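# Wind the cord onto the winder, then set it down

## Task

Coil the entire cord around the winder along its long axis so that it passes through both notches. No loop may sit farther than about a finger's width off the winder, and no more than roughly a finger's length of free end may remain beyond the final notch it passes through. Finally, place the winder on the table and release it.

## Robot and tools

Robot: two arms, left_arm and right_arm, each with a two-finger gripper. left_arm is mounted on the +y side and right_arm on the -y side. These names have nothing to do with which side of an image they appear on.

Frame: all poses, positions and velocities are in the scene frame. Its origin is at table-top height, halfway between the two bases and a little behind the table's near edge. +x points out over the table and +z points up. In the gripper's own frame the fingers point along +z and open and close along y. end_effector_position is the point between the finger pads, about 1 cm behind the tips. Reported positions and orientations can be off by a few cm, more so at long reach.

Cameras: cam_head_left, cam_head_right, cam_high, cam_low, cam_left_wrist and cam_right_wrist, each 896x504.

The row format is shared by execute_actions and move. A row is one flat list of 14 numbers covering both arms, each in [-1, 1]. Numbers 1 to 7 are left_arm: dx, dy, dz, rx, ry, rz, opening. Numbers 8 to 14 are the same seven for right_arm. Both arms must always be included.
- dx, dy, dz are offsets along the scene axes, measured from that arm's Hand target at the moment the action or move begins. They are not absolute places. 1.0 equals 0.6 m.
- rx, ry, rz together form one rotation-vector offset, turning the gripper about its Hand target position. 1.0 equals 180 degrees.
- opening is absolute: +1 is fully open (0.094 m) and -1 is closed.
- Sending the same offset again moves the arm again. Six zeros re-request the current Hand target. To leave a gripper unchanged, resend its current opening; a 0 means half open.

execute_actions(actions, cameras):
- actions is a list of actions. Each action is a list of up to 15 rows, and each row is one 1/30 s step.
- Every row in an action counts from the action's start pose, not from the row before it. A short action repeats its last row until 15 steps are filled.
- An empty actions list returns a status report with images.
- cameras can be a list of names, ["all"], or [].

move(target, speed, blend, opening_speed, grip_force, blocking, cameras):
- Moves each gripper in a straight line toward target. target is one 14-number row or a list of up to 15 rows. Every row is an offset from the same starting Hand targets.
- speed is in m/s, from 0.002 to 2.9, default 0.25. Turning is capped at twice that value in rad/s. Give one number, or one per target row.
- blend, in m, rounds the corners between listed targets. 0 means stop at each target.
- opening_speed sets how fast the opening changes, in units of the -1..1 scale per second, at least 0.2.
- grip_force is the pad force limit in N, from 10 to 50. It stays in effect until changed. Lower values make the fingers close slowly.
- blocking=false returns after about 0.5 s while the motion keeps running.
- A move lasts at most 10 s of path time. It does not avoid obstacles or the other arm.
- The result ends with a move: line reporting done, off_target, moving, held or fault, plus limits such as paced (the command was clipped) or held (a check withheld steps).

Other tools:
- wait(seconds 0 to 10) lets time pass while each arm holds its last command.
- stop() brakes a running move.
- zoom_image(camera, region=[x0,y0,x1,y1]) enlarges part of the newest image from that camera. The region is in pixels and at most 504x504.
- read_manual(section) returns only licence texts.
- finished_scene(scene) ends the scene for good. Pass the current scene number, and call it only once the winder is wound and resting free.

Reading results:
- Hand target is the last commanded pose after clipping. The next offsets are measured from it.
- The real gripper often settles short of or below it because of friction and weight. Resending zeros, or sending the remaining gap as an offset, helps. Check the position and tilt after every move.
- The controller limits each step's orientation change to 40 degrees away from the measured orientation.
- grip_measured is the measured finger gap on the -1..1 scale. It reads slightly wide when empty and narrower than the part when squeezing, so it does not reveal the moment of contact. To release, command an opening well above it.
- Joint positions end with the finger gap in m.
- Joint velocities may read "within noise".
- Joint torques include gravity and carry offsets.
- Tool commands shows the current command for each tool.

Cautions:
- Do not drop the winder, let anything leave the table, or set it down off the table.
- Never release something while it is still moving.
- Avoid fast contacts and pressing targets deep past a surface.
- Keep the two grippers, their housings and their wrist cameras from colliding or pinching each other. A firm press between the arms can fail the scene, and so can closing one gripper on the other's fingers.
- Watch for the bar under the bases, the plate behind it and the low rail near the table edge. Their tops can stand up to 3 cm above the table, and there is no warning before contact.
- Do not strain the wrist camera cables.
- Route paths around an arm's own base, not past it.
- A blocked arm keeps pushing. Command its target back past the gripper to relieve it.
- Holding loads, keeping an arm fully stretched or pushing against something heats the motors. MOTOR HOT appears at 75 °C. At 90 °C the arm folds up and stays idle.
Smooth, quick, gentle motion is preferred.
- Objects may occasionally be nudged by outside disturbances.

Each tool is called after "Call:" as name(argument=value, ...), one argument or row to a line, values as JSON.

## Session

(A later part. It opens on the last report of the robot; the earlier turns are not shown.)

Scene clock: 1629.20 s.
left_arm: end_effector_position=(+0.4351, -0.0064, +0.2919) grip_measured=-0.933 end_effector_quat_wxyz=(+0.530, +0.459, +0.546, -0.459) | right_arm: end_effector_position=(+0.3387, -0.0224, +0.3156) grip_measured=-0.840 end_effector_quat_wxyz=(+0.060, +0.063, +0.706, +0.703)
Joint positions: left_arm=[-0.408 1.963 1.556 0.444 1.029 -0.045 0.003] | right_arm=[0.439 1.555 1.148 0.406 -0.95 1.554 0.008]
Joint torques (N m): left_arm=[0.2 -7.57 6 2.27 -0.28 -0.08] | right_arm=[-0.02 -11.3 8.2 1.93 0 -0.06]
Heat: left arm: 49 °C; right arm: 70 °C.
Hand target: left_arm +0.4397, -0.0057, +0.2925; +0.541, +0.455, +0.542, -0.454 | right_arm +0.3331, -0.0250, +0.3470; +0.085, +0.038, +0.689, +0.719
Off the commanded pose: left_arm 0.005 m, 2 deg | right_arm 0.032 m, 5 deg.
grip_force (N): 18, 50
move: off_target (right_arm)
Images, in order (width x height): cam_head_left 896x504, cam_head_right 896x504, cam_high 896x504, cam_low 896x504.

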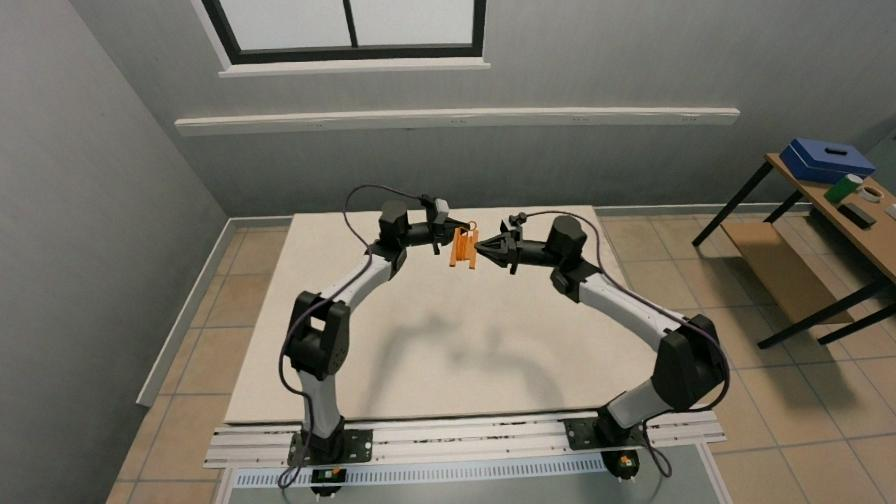

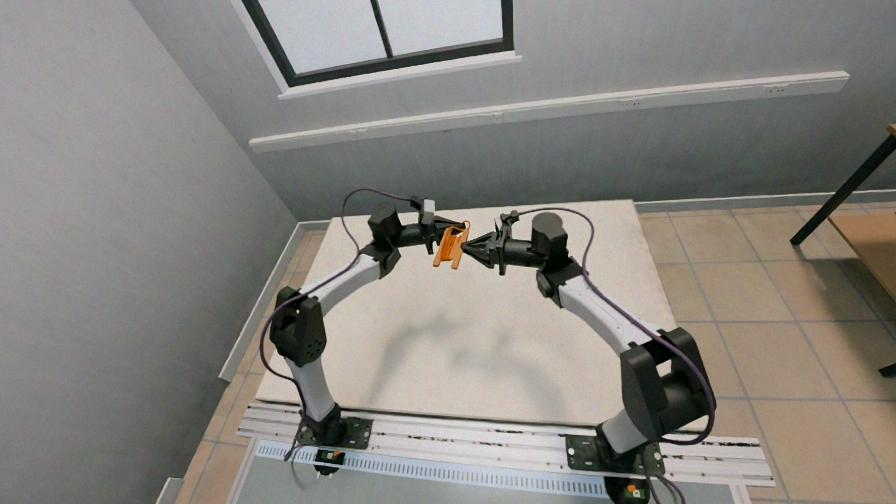

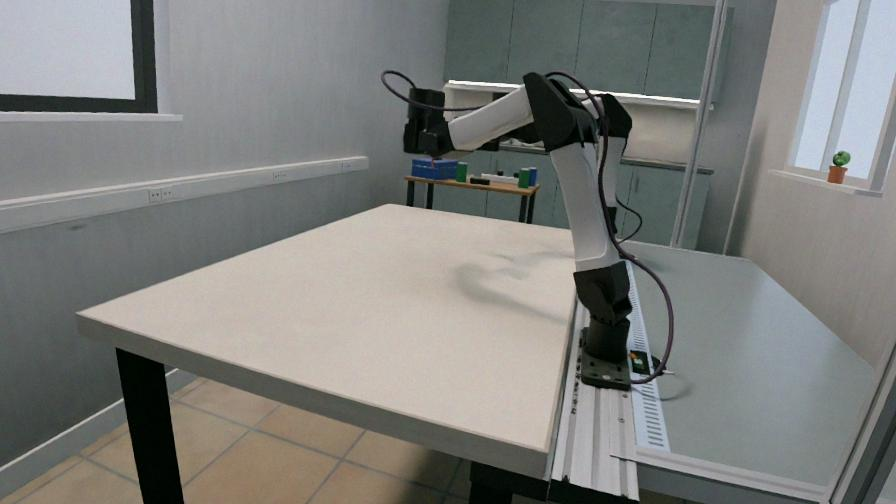

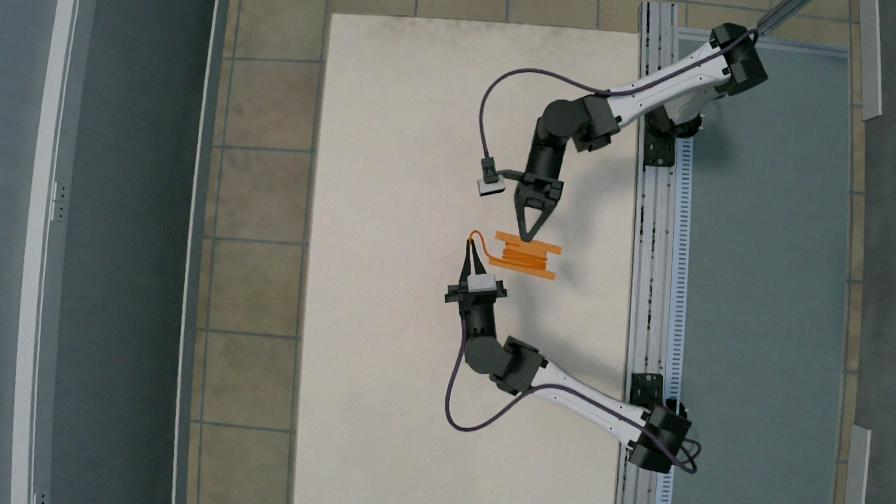

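Call:
move(
  target=[
    [0.068,-0.026,-0.018,0,0,0,-1.0,0,0,0,0,0,0,-0.97],
    [0.028,-0.0125,-0.109,0,0,0,-1.0,0,0,0,0,0,0,-0.97],
    [-0.053,0.007,-0.1575,0,0,0,-1.0,0,0,0,0,0,0,-0.97],
  ],
  speed=0.15,
  blend=[0.005, 0.03, 0],
  cameras=["cam_head_left", "cam_head_right", "cam_low", "cam_high"],
)

Call:
zoom_image(
  camera="cam_low",
  region=[430, 200, 600, 300],
)

Call:
zoom_image(
  camera="cam_head_left",
  region=[400, 200, 520, 330],
)

Scene clock: 1654.83 s.
left_arm: end_effector_position=(+0.4092, -0.0030, +0.1755) grip_measured=-0.933 end_effector_quat_wxyz=(+0.517, +0.454, +0.558, -0.464) | right_arm: end_effector_position=(+0.3416, -0.0232, +0.3123) grip_measured=-0.840 end_effector_quat_wxyz=(+0.059, +0.075, +0.709, +0.699)
Joint positions: left_arm=[-0.432 2.041 1.193 0.849 1.006 -0.047 0.003] | right_arm=[0.438 1.555 1.148 0.388 -0.934 1.559 0.008]
Joint torques (N m): left_arm=[-0.05 -11 5.03 2.15 -0.29 -0.04] | right_arm=[-0.01 -11.54 8.39 2 -0.18 -0.12]
Heat: left arm: 47 °C; right arm: 70 °C.
Hand target: left_arm +0.4078, -0.0016, +0.1979; +0.541, +0.455, +0.542, -0.454 | right_arm +0.3331, -0.0250, +0.3470; +0.085, +0.038, +0.689, +0.719
Off the commanded pose: left_arm 0.023 m, 4 deg | right_arm 0.036 m, 6 deg.
grip_force (N): 18, 50
move: off_target (left_arm, right_arm); blend cut to 0.0289 m at target 2
Images, in order (width x height): cam_head_left 896x504, cam_head_right 896x504, cam_high 896x504, cam_low 896x504.

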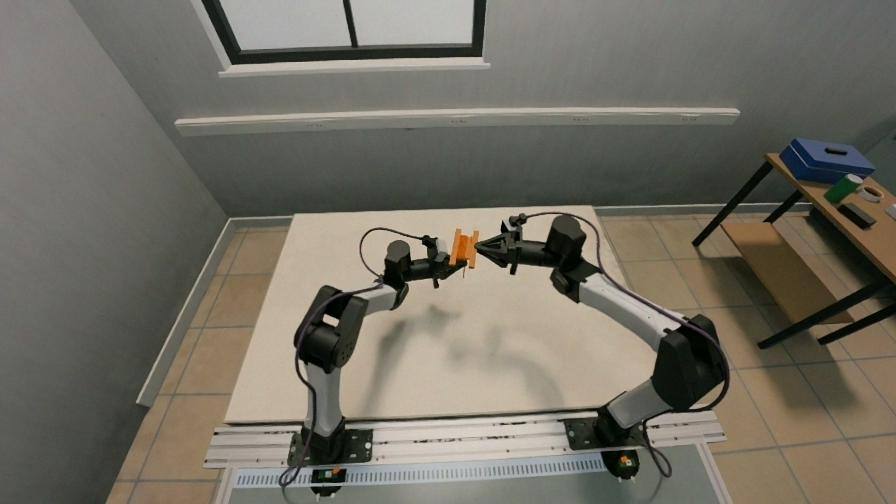

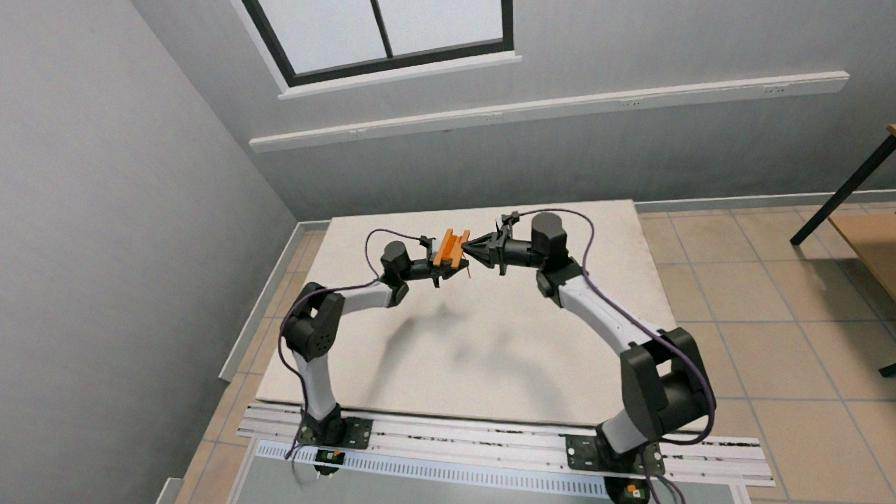

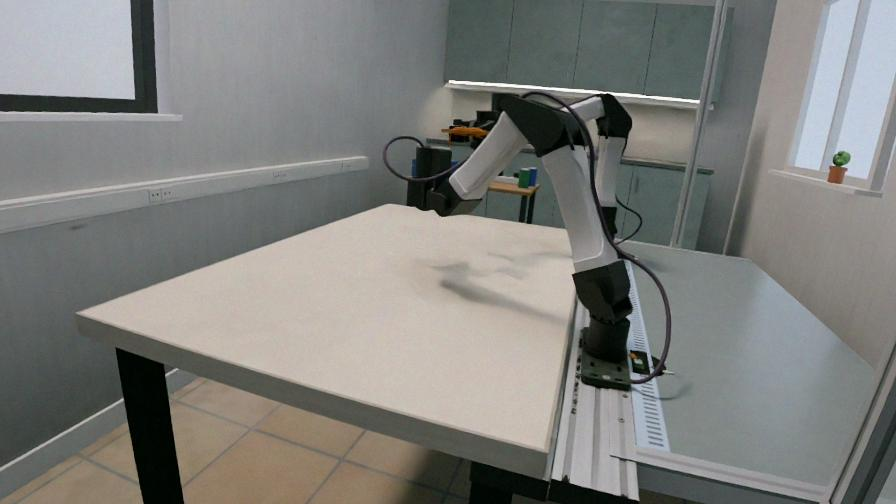

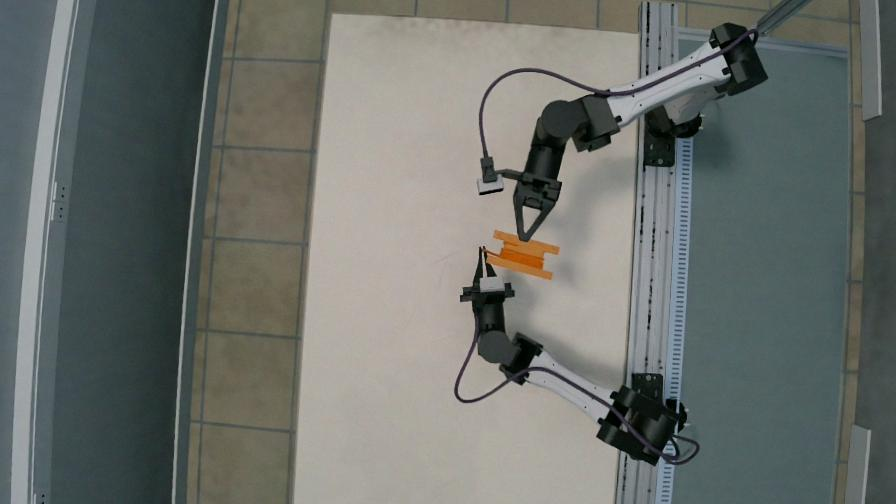

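Scaled by 2.965 from the camera's 896x504 image, which has a finer 1280x720 frame.

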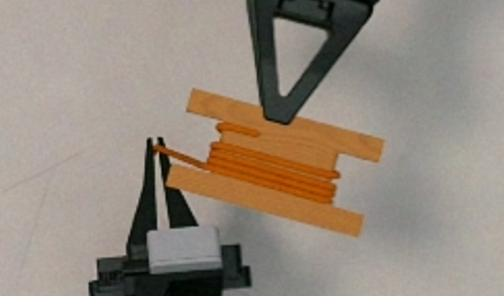

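Scaled by 3.877 from the camera's 896x504 image, which has a finer 1280x720 frame.

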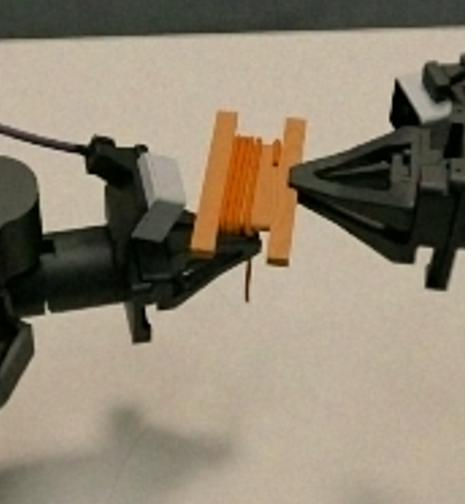

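Call:
move(
  target=[0,0,0,0,0,0,0.2,0,0,0,0,0,0,-0.97],
  grip_force=[50, 50],
  opening_speed=1.0,
  cameras=["cam_head_left", "cam_head_right", "cam_low", "cam_high"],
)

Call:
zoom_image(
  camera="cam_head_left",
  region=[420, 210, 520, 310],
)

Call:
zoom_image(
  camera="cam_head_right",
  region=[410, 210, 510, 310],
)

Call:
zoom_image(
  camera="cam_high",
  region=[400, 90, 560, 230],
)

Scene clock: 1714.87 s.
left_arm: end_effector_position=(+0.4096, -0.0029, +0.1756) grip_measured=+0.198 end_effector_quat_wxyz=(+0.518, +0.453, +0.558, -0.463) | right_arm: end_effector_position=(+0.3412, -0.0231, +0.3151) grip_measured=-0.840 end_effector_quat_wxyz=(+0.062, +0.070, +0.706, +0.702)
Joint positions: left_arm=[-0.432 2.041 1.193 0.85 1.004 -0.047 0.056] | right_arm=[0.438 1.555 1.148 0.404 -0.937 1.559 0.008]
Joint torques (N m): left_arm=[-0.05 -11 5.04 2.17 -0.25 -0.04] | right_arm=[-0.06 -11.43 8.18 1.92 -0.11 -0.09]
Heat: left arm: 56 °C; right arm: 70 °C.
Hand target: left_arm +0.4077, -0.0016, +0.1979; +0.541, +0.455, +0.542, -0.454 | right_arm +0.3331, -0.0250, +0.3470; +0.085, +0.038, +0.689, +0.719
Off the commanded pose: left_arm 0.022 m, 3 deg | right_arm 0.033 m, 5 deg.
move: off_target (left_arm, right_arm)
Images, in order (width x height): cam_head_left 896x504, cam_head_right 896x504, cam_high 896x504, cam_low 896x504.

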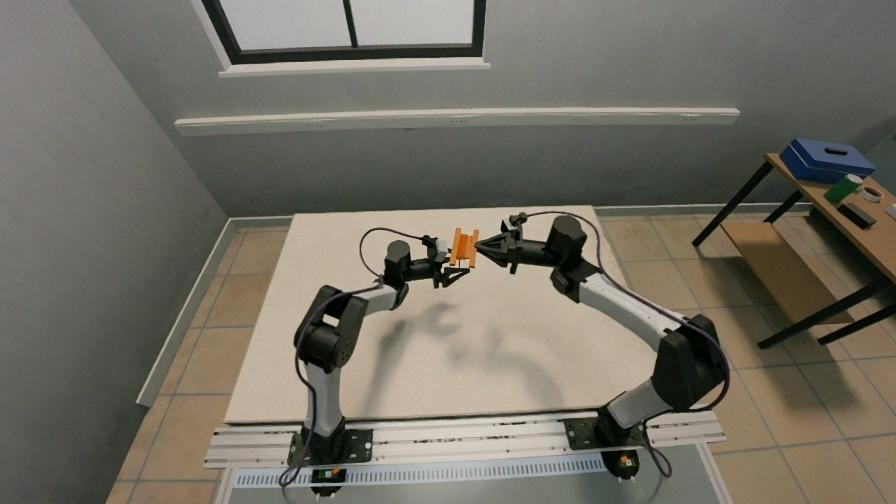

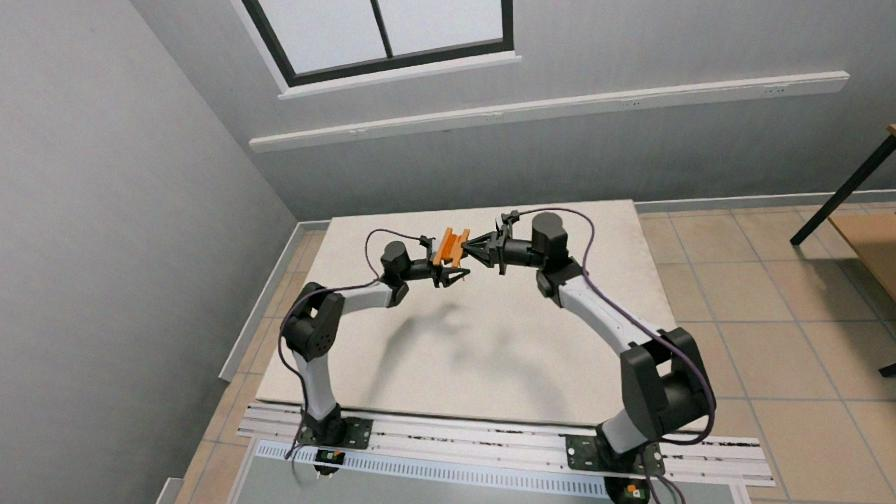

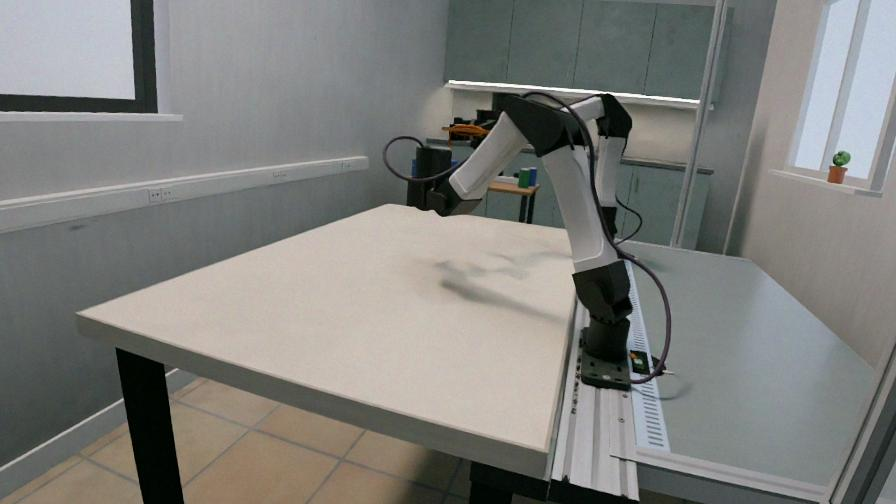

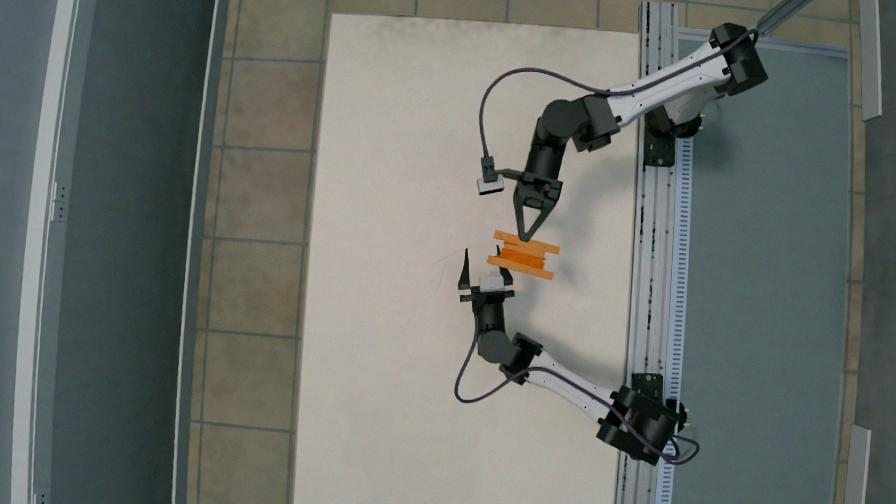

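Scaled by 5.040 from the camera's 896x504 image, which has a finer 1280x720 frame.

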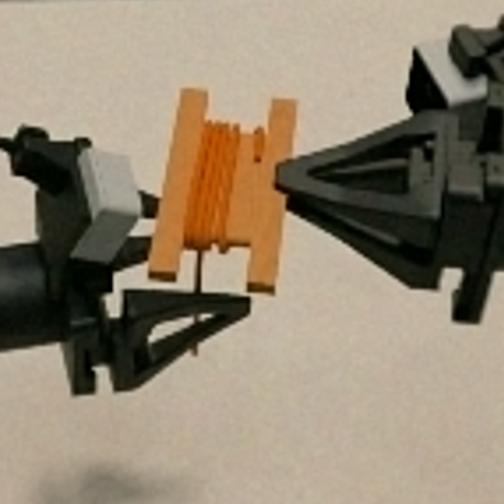

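Scaled by 5.040 from the camera's 896x504 image, which has a finer 1280x720 frame.

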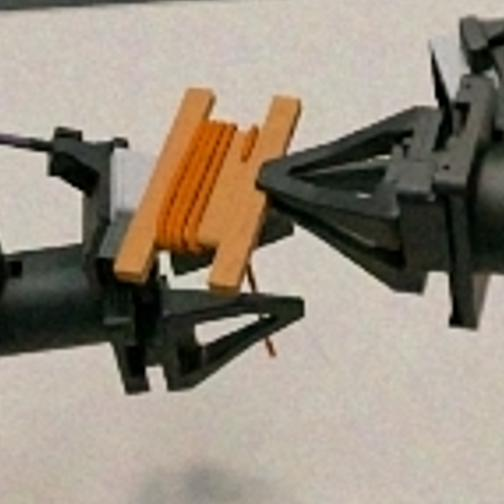

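Scaled by 3.150 from the camera's 896x504 image, which has a finer 1280x720 frame.

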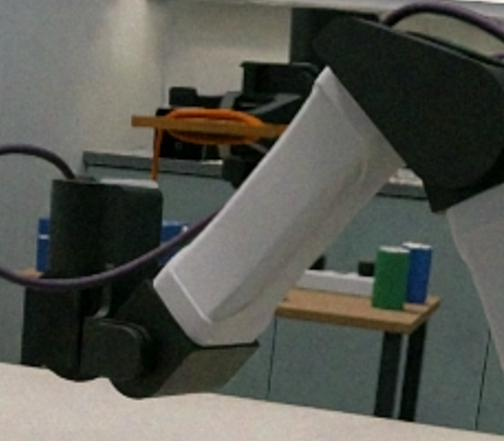

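Call:
move(
  target=[-0.026,0.025,-0.1215,0,0,0,0.2,0,0,0,0,0,0,-0.97],
  speed=0.15,
  cameras=["cam_head_left", "cam_head_right"],
)

Call:
zoom_image(
  camera="cam_head_left",
  region=[420, 230, 500, 310],
)

Call:
zoom_image(
  camera="cam_head_right",
  region=[420, 230, 500, 310],
)

Scene clock: 1742.37 s.
left_arm: end_effector_position=(+0.3884, +0.0102, +0.1235) grip_measured=+0.198 end_effector_quat_wxyz=(+0.530, +0.456, +0.549, -0.459) | right_arm: end_effector_position=(+0.3412, -0.0231, +0.3151) grip_measured=-0.840 end_effector_quat_wxyz=(+0.062, +0.070, +0.706, +0.702)
Joint positions: left_arm=[-0.427 2.123 1.02 1.137 1.003 -0.047 0.056] | right_arm=[0.438 1.555 1.148 0.404 -0.937 1.559 0.008]
Joint torques (N m): left_arm=[0.94 -6.87 4.83 2.29 -0.12 -0.03] | right_arm=[-0.17 -11.44 8.4 1.95 -0.19 -0.13]
Heat: left arm: 58 °C; right arm: 70 °C.
Hand target: left_arm +0.3922, +0.0135, +0.1250; +0.541, +0.455, +0.542, -0.454 | right_arm +0.3331, -0.0250, +0.3470; +0.085, +0.038, +0.689, +0.719
Off the commanded pose: left_arm 0.005 m, 2 deg | right_arm 0.033 m, 5 deg.
move: off_target (right_arm)
Images, in order (width x height): cam_head_left 896x504, cam_head_right 896x504.

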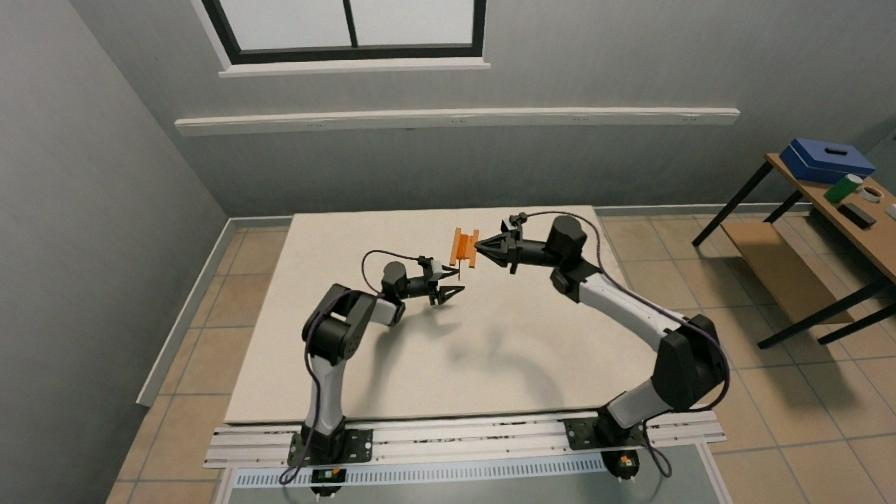

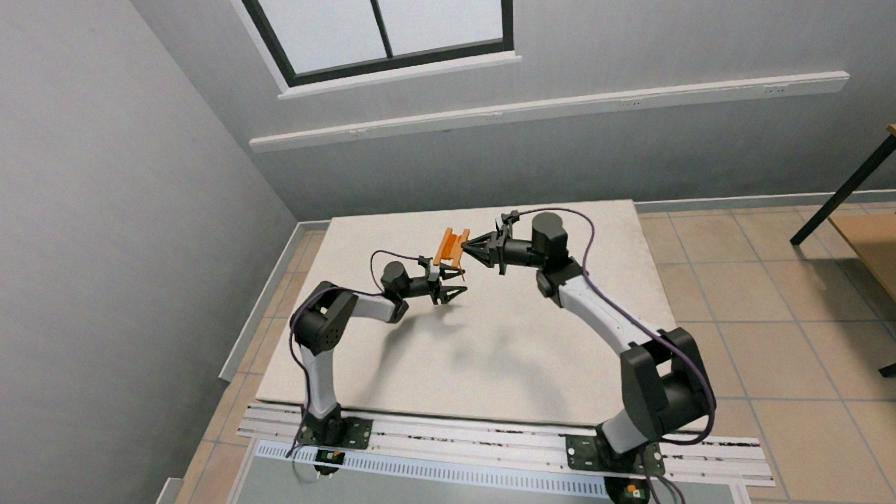

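Scaled by 6.300 from the camera's 896x504 image, which has a finer 1280x720 frame.

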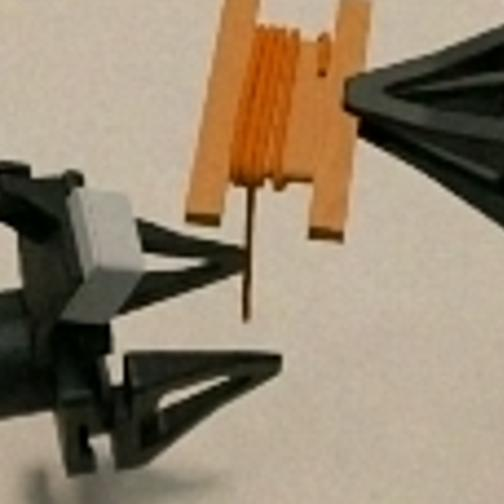

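Scaled by 6.300 from the camera's 896x504 image, which has a finer 1280x720 frame.

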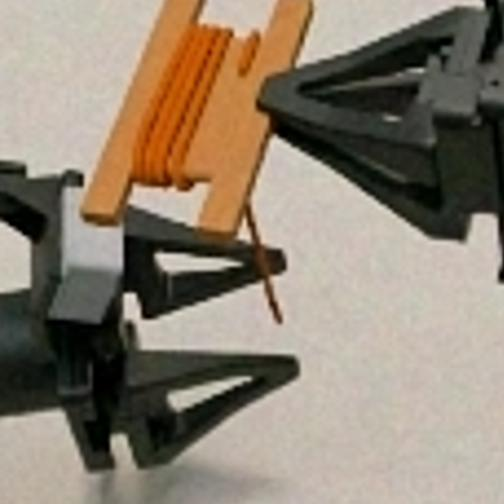

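Call:
move(
  target=[
    [0.009,0,-0.026,0,0,0,0.2,0,0,0,0,0,0,-0.97],
    [0.009,0,-0.026,0,0,0,-0.75,0,0,0,0,0,0,-0.97],
  ],
  speed=0.1,
  opening_speed=1.2,
  cameras=[],
)

Call:
move(
  target=[0,0,0,0,0,0,-1.0,0,0,0,0,0,0,-0.97],
  grip_force=[18, 50],
  cameras=["cam_head_left", "cam_head_right"],
)

Call:
zoom_image(
  camera="cam_head_left",
  region=[420, 230, 500, 310],
)

Call:
zoom_image(
  camera="cam_head_right",
  region=[420, 230, 500, 310],
)

Scene clock: 1769.57 s.
left_arm: end_effector_position=(+0.3909, +0.0118, +0.1020) grip_measured=-0.748 end_effector_quat_wxyz=(+0.525, +0.452, +0.556, -0.459) | right_arm: end_effector_position=(+0.3412, -0.0231, +0.3151) grip_measured=-0.840 end_effector_quat_wxyz=(+0.062, +0.070, +0.706, +0.702)
Joint positions: left_arm=[-0.424 2.183 1.02 1.179 1.003 -0.047 0.012] | right_arm=[0.438 1.555 1.148 0.404 -0.937 1.559 0.008]
Joint torques (N m): left_arm=[0.96 -7.01 6.12 2.28 -0.06 -0.04] | right_arm=[-0.17 -11.59 8.09 1.94 -0.19 -0.09]
Heat: left arm: 53 °C; right arm: 70 °C.
Hand target: left_arm +0.3976, +0.0134, +0.1095; +0.541, +0.455, +0.542, -0.454 | right_arm +0.3331, -0.0250, +0.3470; +0.085, +0.038, +0.689, +0.719
Off the commanded pose: left_arm 0.010 m, 3 deg | right_arm 0.033 m, 5 deg.
move: off_target (left_arm, right_arm); target 2's new opening was sent with left_arm's hand 0.010 m and 3 deg from that target
No camera images: "cameras" was empty.

Scene clock: 1770.87 s.
left_arm: end_effector_position=(+0.3909, +0.0118, +0.1020) grip_measured=-0.997 end_effector_quat_wxyz=(+0.525, +0.452, +0.556, -0.459) | right_arm: end_effector_position=(+0.3412, -0.0231, +0.3151) grip_measured=-0.840 end_effector_quat_wxyz=(+0.062, +0.070, +0.706, +0.702)
Joint positions: left_arm=[-0.424 2.183 1.02 1.179 1.003 -0.047 0] | right_arm=[0.438 1.555 1.148 0.404 -0.937 1.559 0.008]
Joint torques (N m): left_arm=[0.96 -7.02 6.12 2.27 -0.06 -0.02] | right_arm=[-0.25 -11.18 8.03 1.93 -0.21 -0.11]
Heat: left arm: 53 °C; right arm: 70 °C.
Hand target: left_arm +0.3976, +0.0134, +0.1095; +0.541, +0.455, +0.542, -0.454 | right_arm +0.3331, -0.0250, +0.3470; +0.085, +0.038, +0.689, +0.719
Off the commanded pose: left_arm 0.010 m, 3 deg | right_arm 0.033 m, 5 deg.
grip_force (N): 18, 50
move: off_target (left_arm, right_arm)
Images, in order (width x height): cam_head_left 896x504, cam_head_right 896x504.

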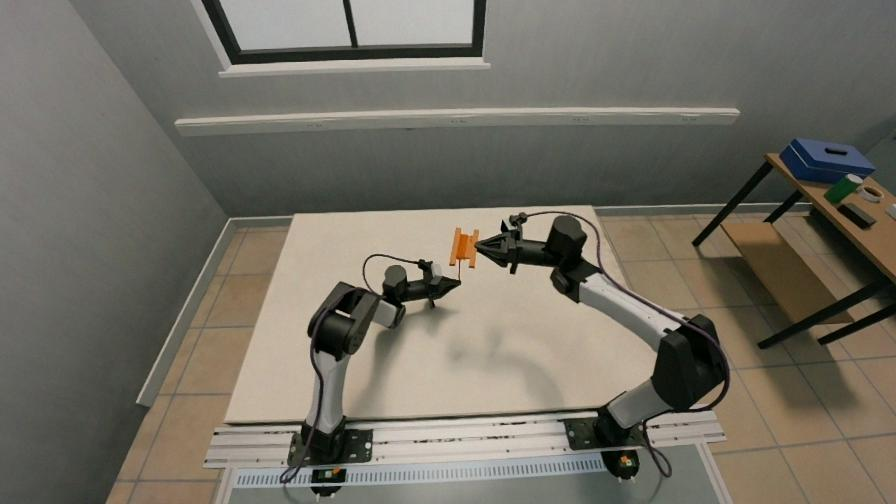

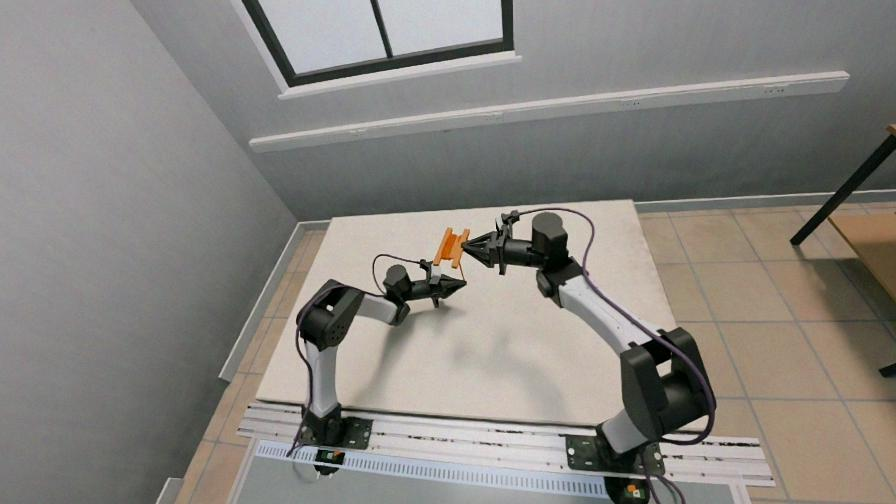

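Scaled by 6.300 from the camera's 896x504 image, which has a finer 1280x720 frame.

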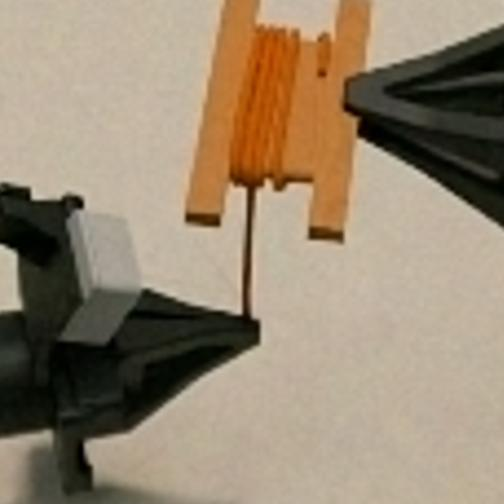

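Scaled by 6.300 from the camera's 896x504 image, which has a finer 1280x720 frame.

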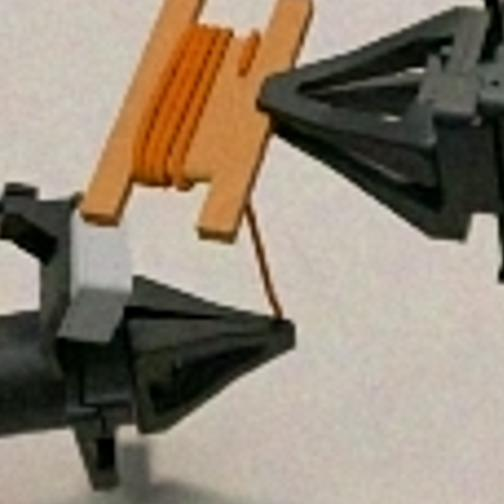

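Call:
move(
  target=[
    [0,0,0,0,0,0,-0.6,0,0,0,0,0,0,-0.97],
    [0.004,0,0.048,0,0,0,-0.6,0,0,0,0,0,0,-0.97],
  ],
  speed=0.1,
  grip_force=[50, 50],
  cameras=["cam_head_left", "cam_head_right"],
)

Call:
zoom_image(
  camera="cam_head_left",
  region=[420, 230, 500, 310],
)

Call:
zoom_image(
  camera="cam_head_right",
  region=[420, 230, 500, 310],
)

Scene clock: 1795.07 s.
left_arm: end_effector_position=(+0.3947, +0.0121, +0.1061) grip_measured=-0.602 end_effector_quat_wxyz=(+0.517, +0.448, +0.565, -0.461) | right_arm: end_effector_position=(+0.3412, -0.0231, +0.3151) grip_measured=-0.840 end_effector_quat_wxyz=(+0.062, +0.070, +0.706, +0.702)
Joint positions: left_arm=[-0.42 2.164 1.036 1.118 1.003 -0.048 0.019] | right_arm=[0.438 1.555 1.148 0.404 -0.937 1.559 0.008]
Joint torques (N m): left_arm=[0.98 -11.63 6.5 1.9 0 -0.05] | right_arm=[-0.29 -11.44 8.06 1.89 -0.14 -0.13]
Heat: left arm: 52 °C; right arm: 70 °C.
Hand target: left_arm +0.4000, +0.0135, +0.1383; +0.542, +0.455, +0.542, -0.454 | right_arm +0.3331, -0.0250, +0.3470; +0.085, +0.038, +0.689, +0.719
Off the commanded pose: left_arm 0.033 m, 4 deg | right_arm 0.033 m, 5 deg.
move: off_target (left_arm, right_arm)
Images, in order (width x height): cam_head_left 896x504, cam_head_right 896x504.

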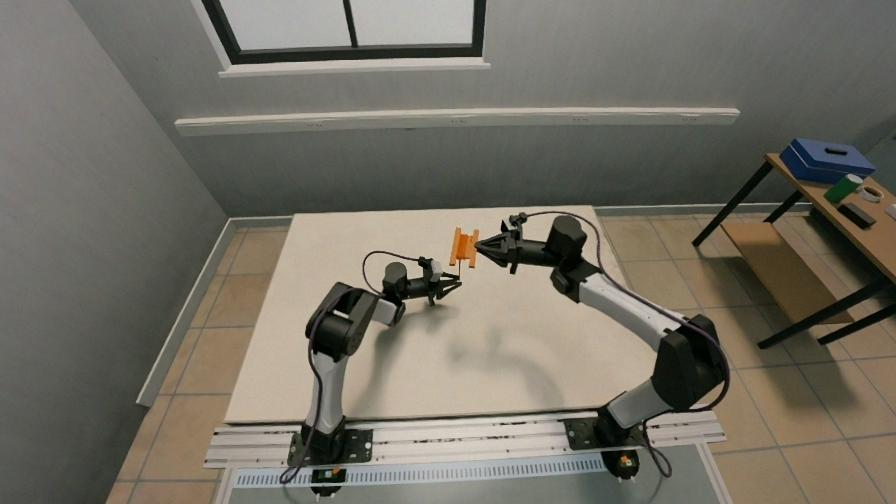

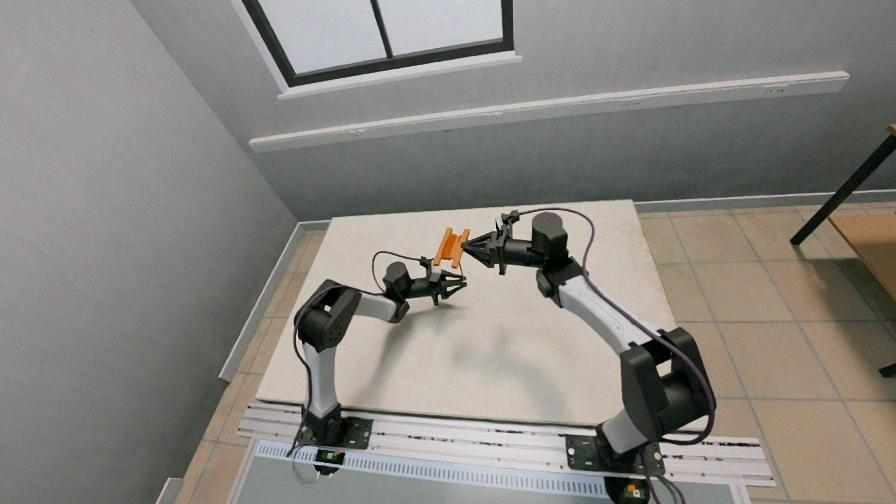

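Scaled by 6.300 from the camera's 896x504 image, which has a finer 1280x720 frame.

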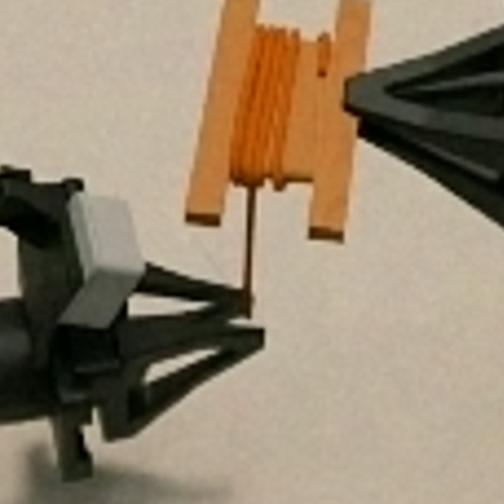

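Scaled by 6.300 from the camera's 896x504 image, which has a finer 1280x720 frame.

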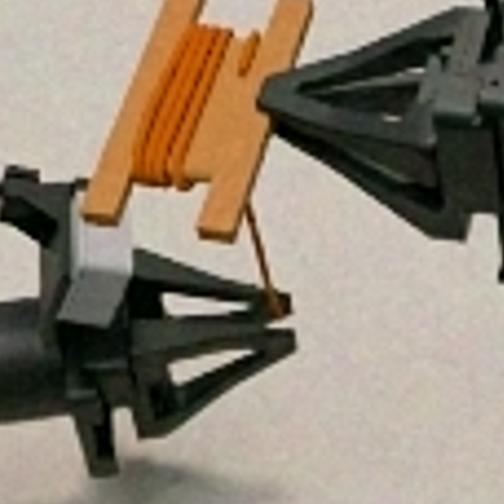

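Call:
move(
  target=[0.0,0,0.025,0,0,0,-0.6,0,0,0,0,0,0,-0.97],
  speed=0.1,
  cameras=["cam_head_left", "cam_head_right"],
)

Call:
zoom_image(
  camera="cam_head_left",
  region=[420, 230, 500, 310],
)

Call:
zoom_image(
  camera="cam_head_right",
  region=[420, 230, 500, 310],
)

Scene clock: 1824.93 s.
left_arm: end_effector_position=(+0.3953, +0.0114, +0.1208) grip_measured=-0.602 end_effector_quat_wxyz=(+0.517, +0.448, +0.565, -0.461) | right_arm: end_effector_position=(+0.3412, -0.0231, +0.3151) grip_measured=-0.840 end_effector_quat_wxyz=(+0.062, +0.070, +0.706, +0.702)
Joint positions: left_arm=[-0.42 2.121 1.046 1.065 1.003 -0.048 0.019] | right_arm=[0.438 1.555 1.148 0.404 -0.937 1.559 0.008]
Joint torques (N m): left_arm=[1.1 -11.52 6.79 1.88 0.01 -0.05] | right_arm=[-0.27 -11.43 8.43 1.86 -0.14 -0.12]
Heat: left arm: 55 °C; right arm: 70 °C.
Hand target: left_arm +0.4001, +0.0135, +0.1532; +0.541, +0.455, +0.542, -0.454 | right_arm +0.3331, -0.0250, +0.3470; +0.085, +0.038, +0.689, +0.719
Off the commanded pose: left_arm 0.033 m, 4 deg | right_arm 0.033 m, 5 deg.
move: off_target (left_arm, right_arm)
Images, in order (width x height): cam_head_left 896x504, cam_head_right 896x504.

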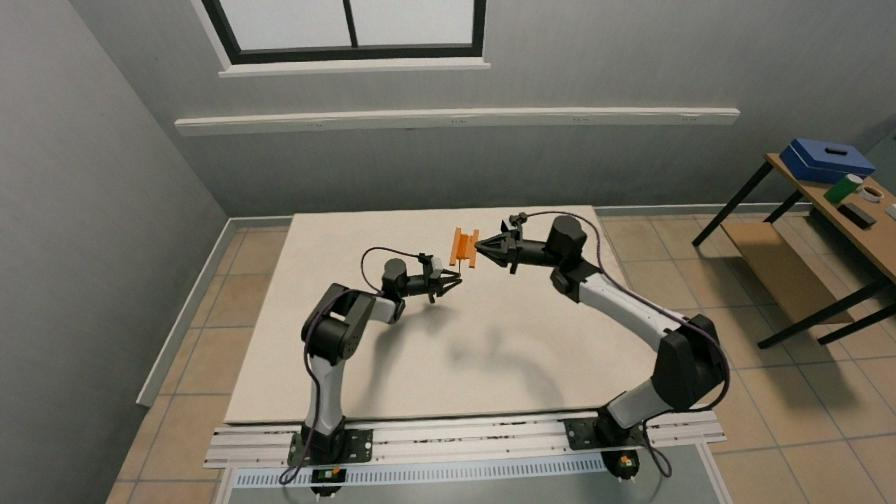

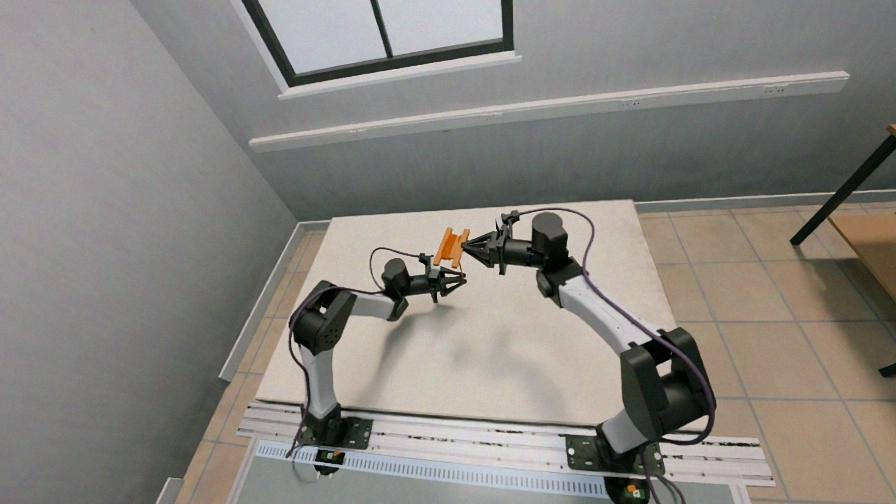

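Scaled by 6.300 from the camera's 896x504 image, which has a finer 1280x720 frame.

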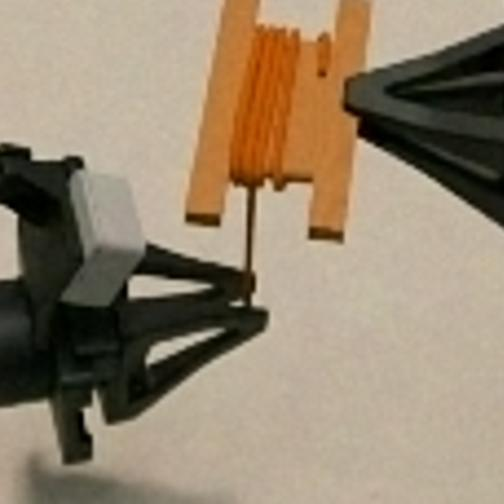

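Scaled by 6.300 from the camera's 896x504 image, which has a finer 1280x720 frame.

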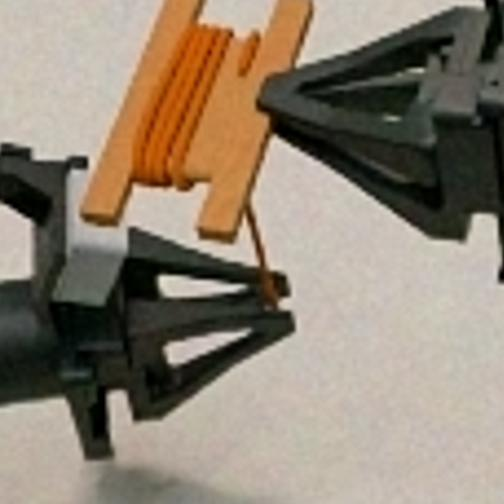

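Call:
move(
  target=[0,0,0,0,0,0,-0.88,0,0,0,0,0,0,-0.97],
  opening_speed=0.8,
  cameras=[],
)

Call:
move(
  target=[0,0,0,0,0,0,-1.0,0,0,0,0,0,0,-0.97],
  grip_force=[20, 50],
  cameras=["cam_head_left"],
)

Call:
zoom_image(
  camera="cam_head_left",
  region=[420, 230, 500, 310],
)

Scene clock: 1834.80 s.
left_arm: end_effector_position=(+0.3953, +0.0114, +0.1207) grip_measured=-0.878 end_effector_quat_wxyz=(+0.516, +0.448, +0.566, -0.461) | right_arm: end_effector_position=(+0.3412, -0.0231, +0.3151) grip_measured=-0.840 end_effector_quat_wxyz=(+0.062, +0.070, +0.706, +0.702)
Joint positions: left_arm=[-0.42 2.121 1.046 1.064 1.003 -0.048 0.006] | right_arm=[0.438 1.555 1.148 0.404 -0.937 1.559 0.008]
Joint torques (N m): left_arm=[1.1 -11.51 6.75 1.9 0.01 -0.06] | right_arm=[-0.18 -11.26 8.51 1.9 -0.18 -0.13]
Heat: left arm: 59 °C; right arm: 70 °C.
Hand target: left_arm +0.4000, +0.0135, +0.1532; +0.541, +0.455, +0.542, -0.454 | right_arm +0.3331, -0.0250, +0.3470; +0.085, +0.038, +0.689, +0.719
Off the commanded pose: left_arm 0.033 m, 4 deg | right_arm 0.033 m, 5 deg.
move: off_target (left_arm, right_arm)
No camera images: "cameras" was empty.

Scene clock: 1835.30 s.
left_arm: end_effector_position=(+0.3953, +0.0114, +0.1207) grip_measured=-0.934 end_effector_quat_wxyz=(+0.516, +0.448, +0.566, -0.461) | right_arm: end_effector_position=(+0.3412, -0.0231, +0.3151) grip_measured=-0.840 end_effector_quat_wxyz=(+0.062, +0.070, +0.706, +0.702)
Joint positions: left_arm=[-0.42 2.121 1.046 1.064 1.003 -0.048 0.003] | right_arm=[0.438 1.555 1.148 0.404 -0.937 1.559 0.008]
Joint torques (N m): left_arm=[1.07 -11.49 6.75 1.89 0.02 -0.05] | right_arm=[-0.36 -11.38 8.01 1.95 -0.11 -0.15]
Heat: left arm: 59 °C; right arm: 70 °C.
Hand target: left_arm +0.4000, +0.0135, +0.1532; +0.541, +0.455, +0.542, -0.454 | right_arm +0.3331, -0.0250, +0.3470; +0.085, +0.038, +0.689, +0.719
Off the commanded pose: left_arm 0.033 m, 4 deg | right_arm 0.033 m, 5 deg.
grip_force (N): 20, 50
move: off_target (left_arm, right_arm)
Images, in order (width x height): cam_head_left 896x504.

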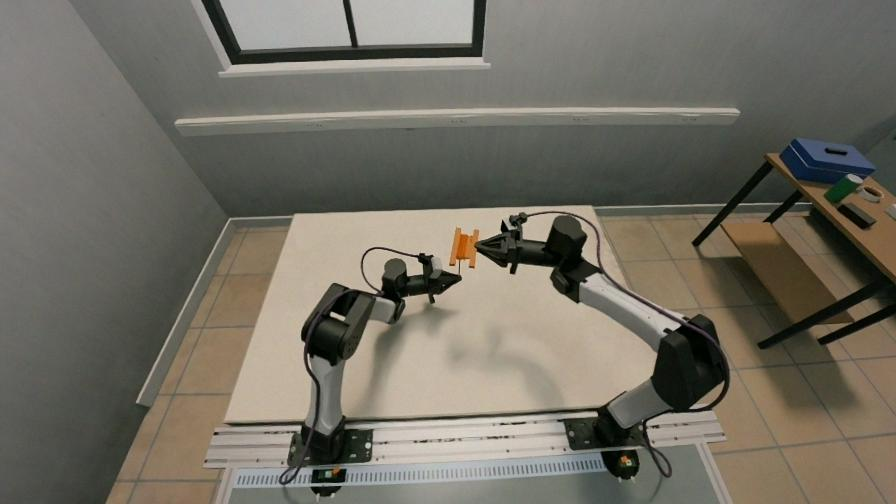

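Scaled by 6.300 from the camera's 896x504 image, which has a finer 1280x720 frame.

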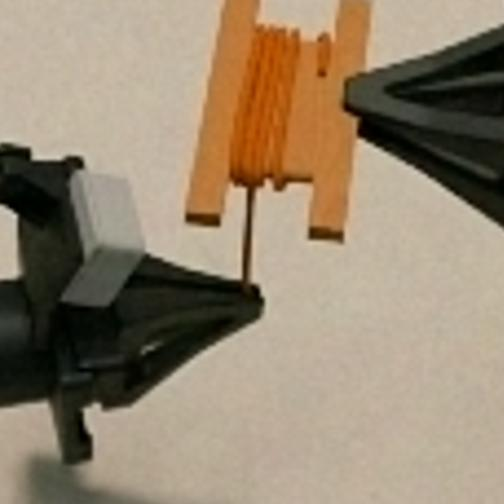

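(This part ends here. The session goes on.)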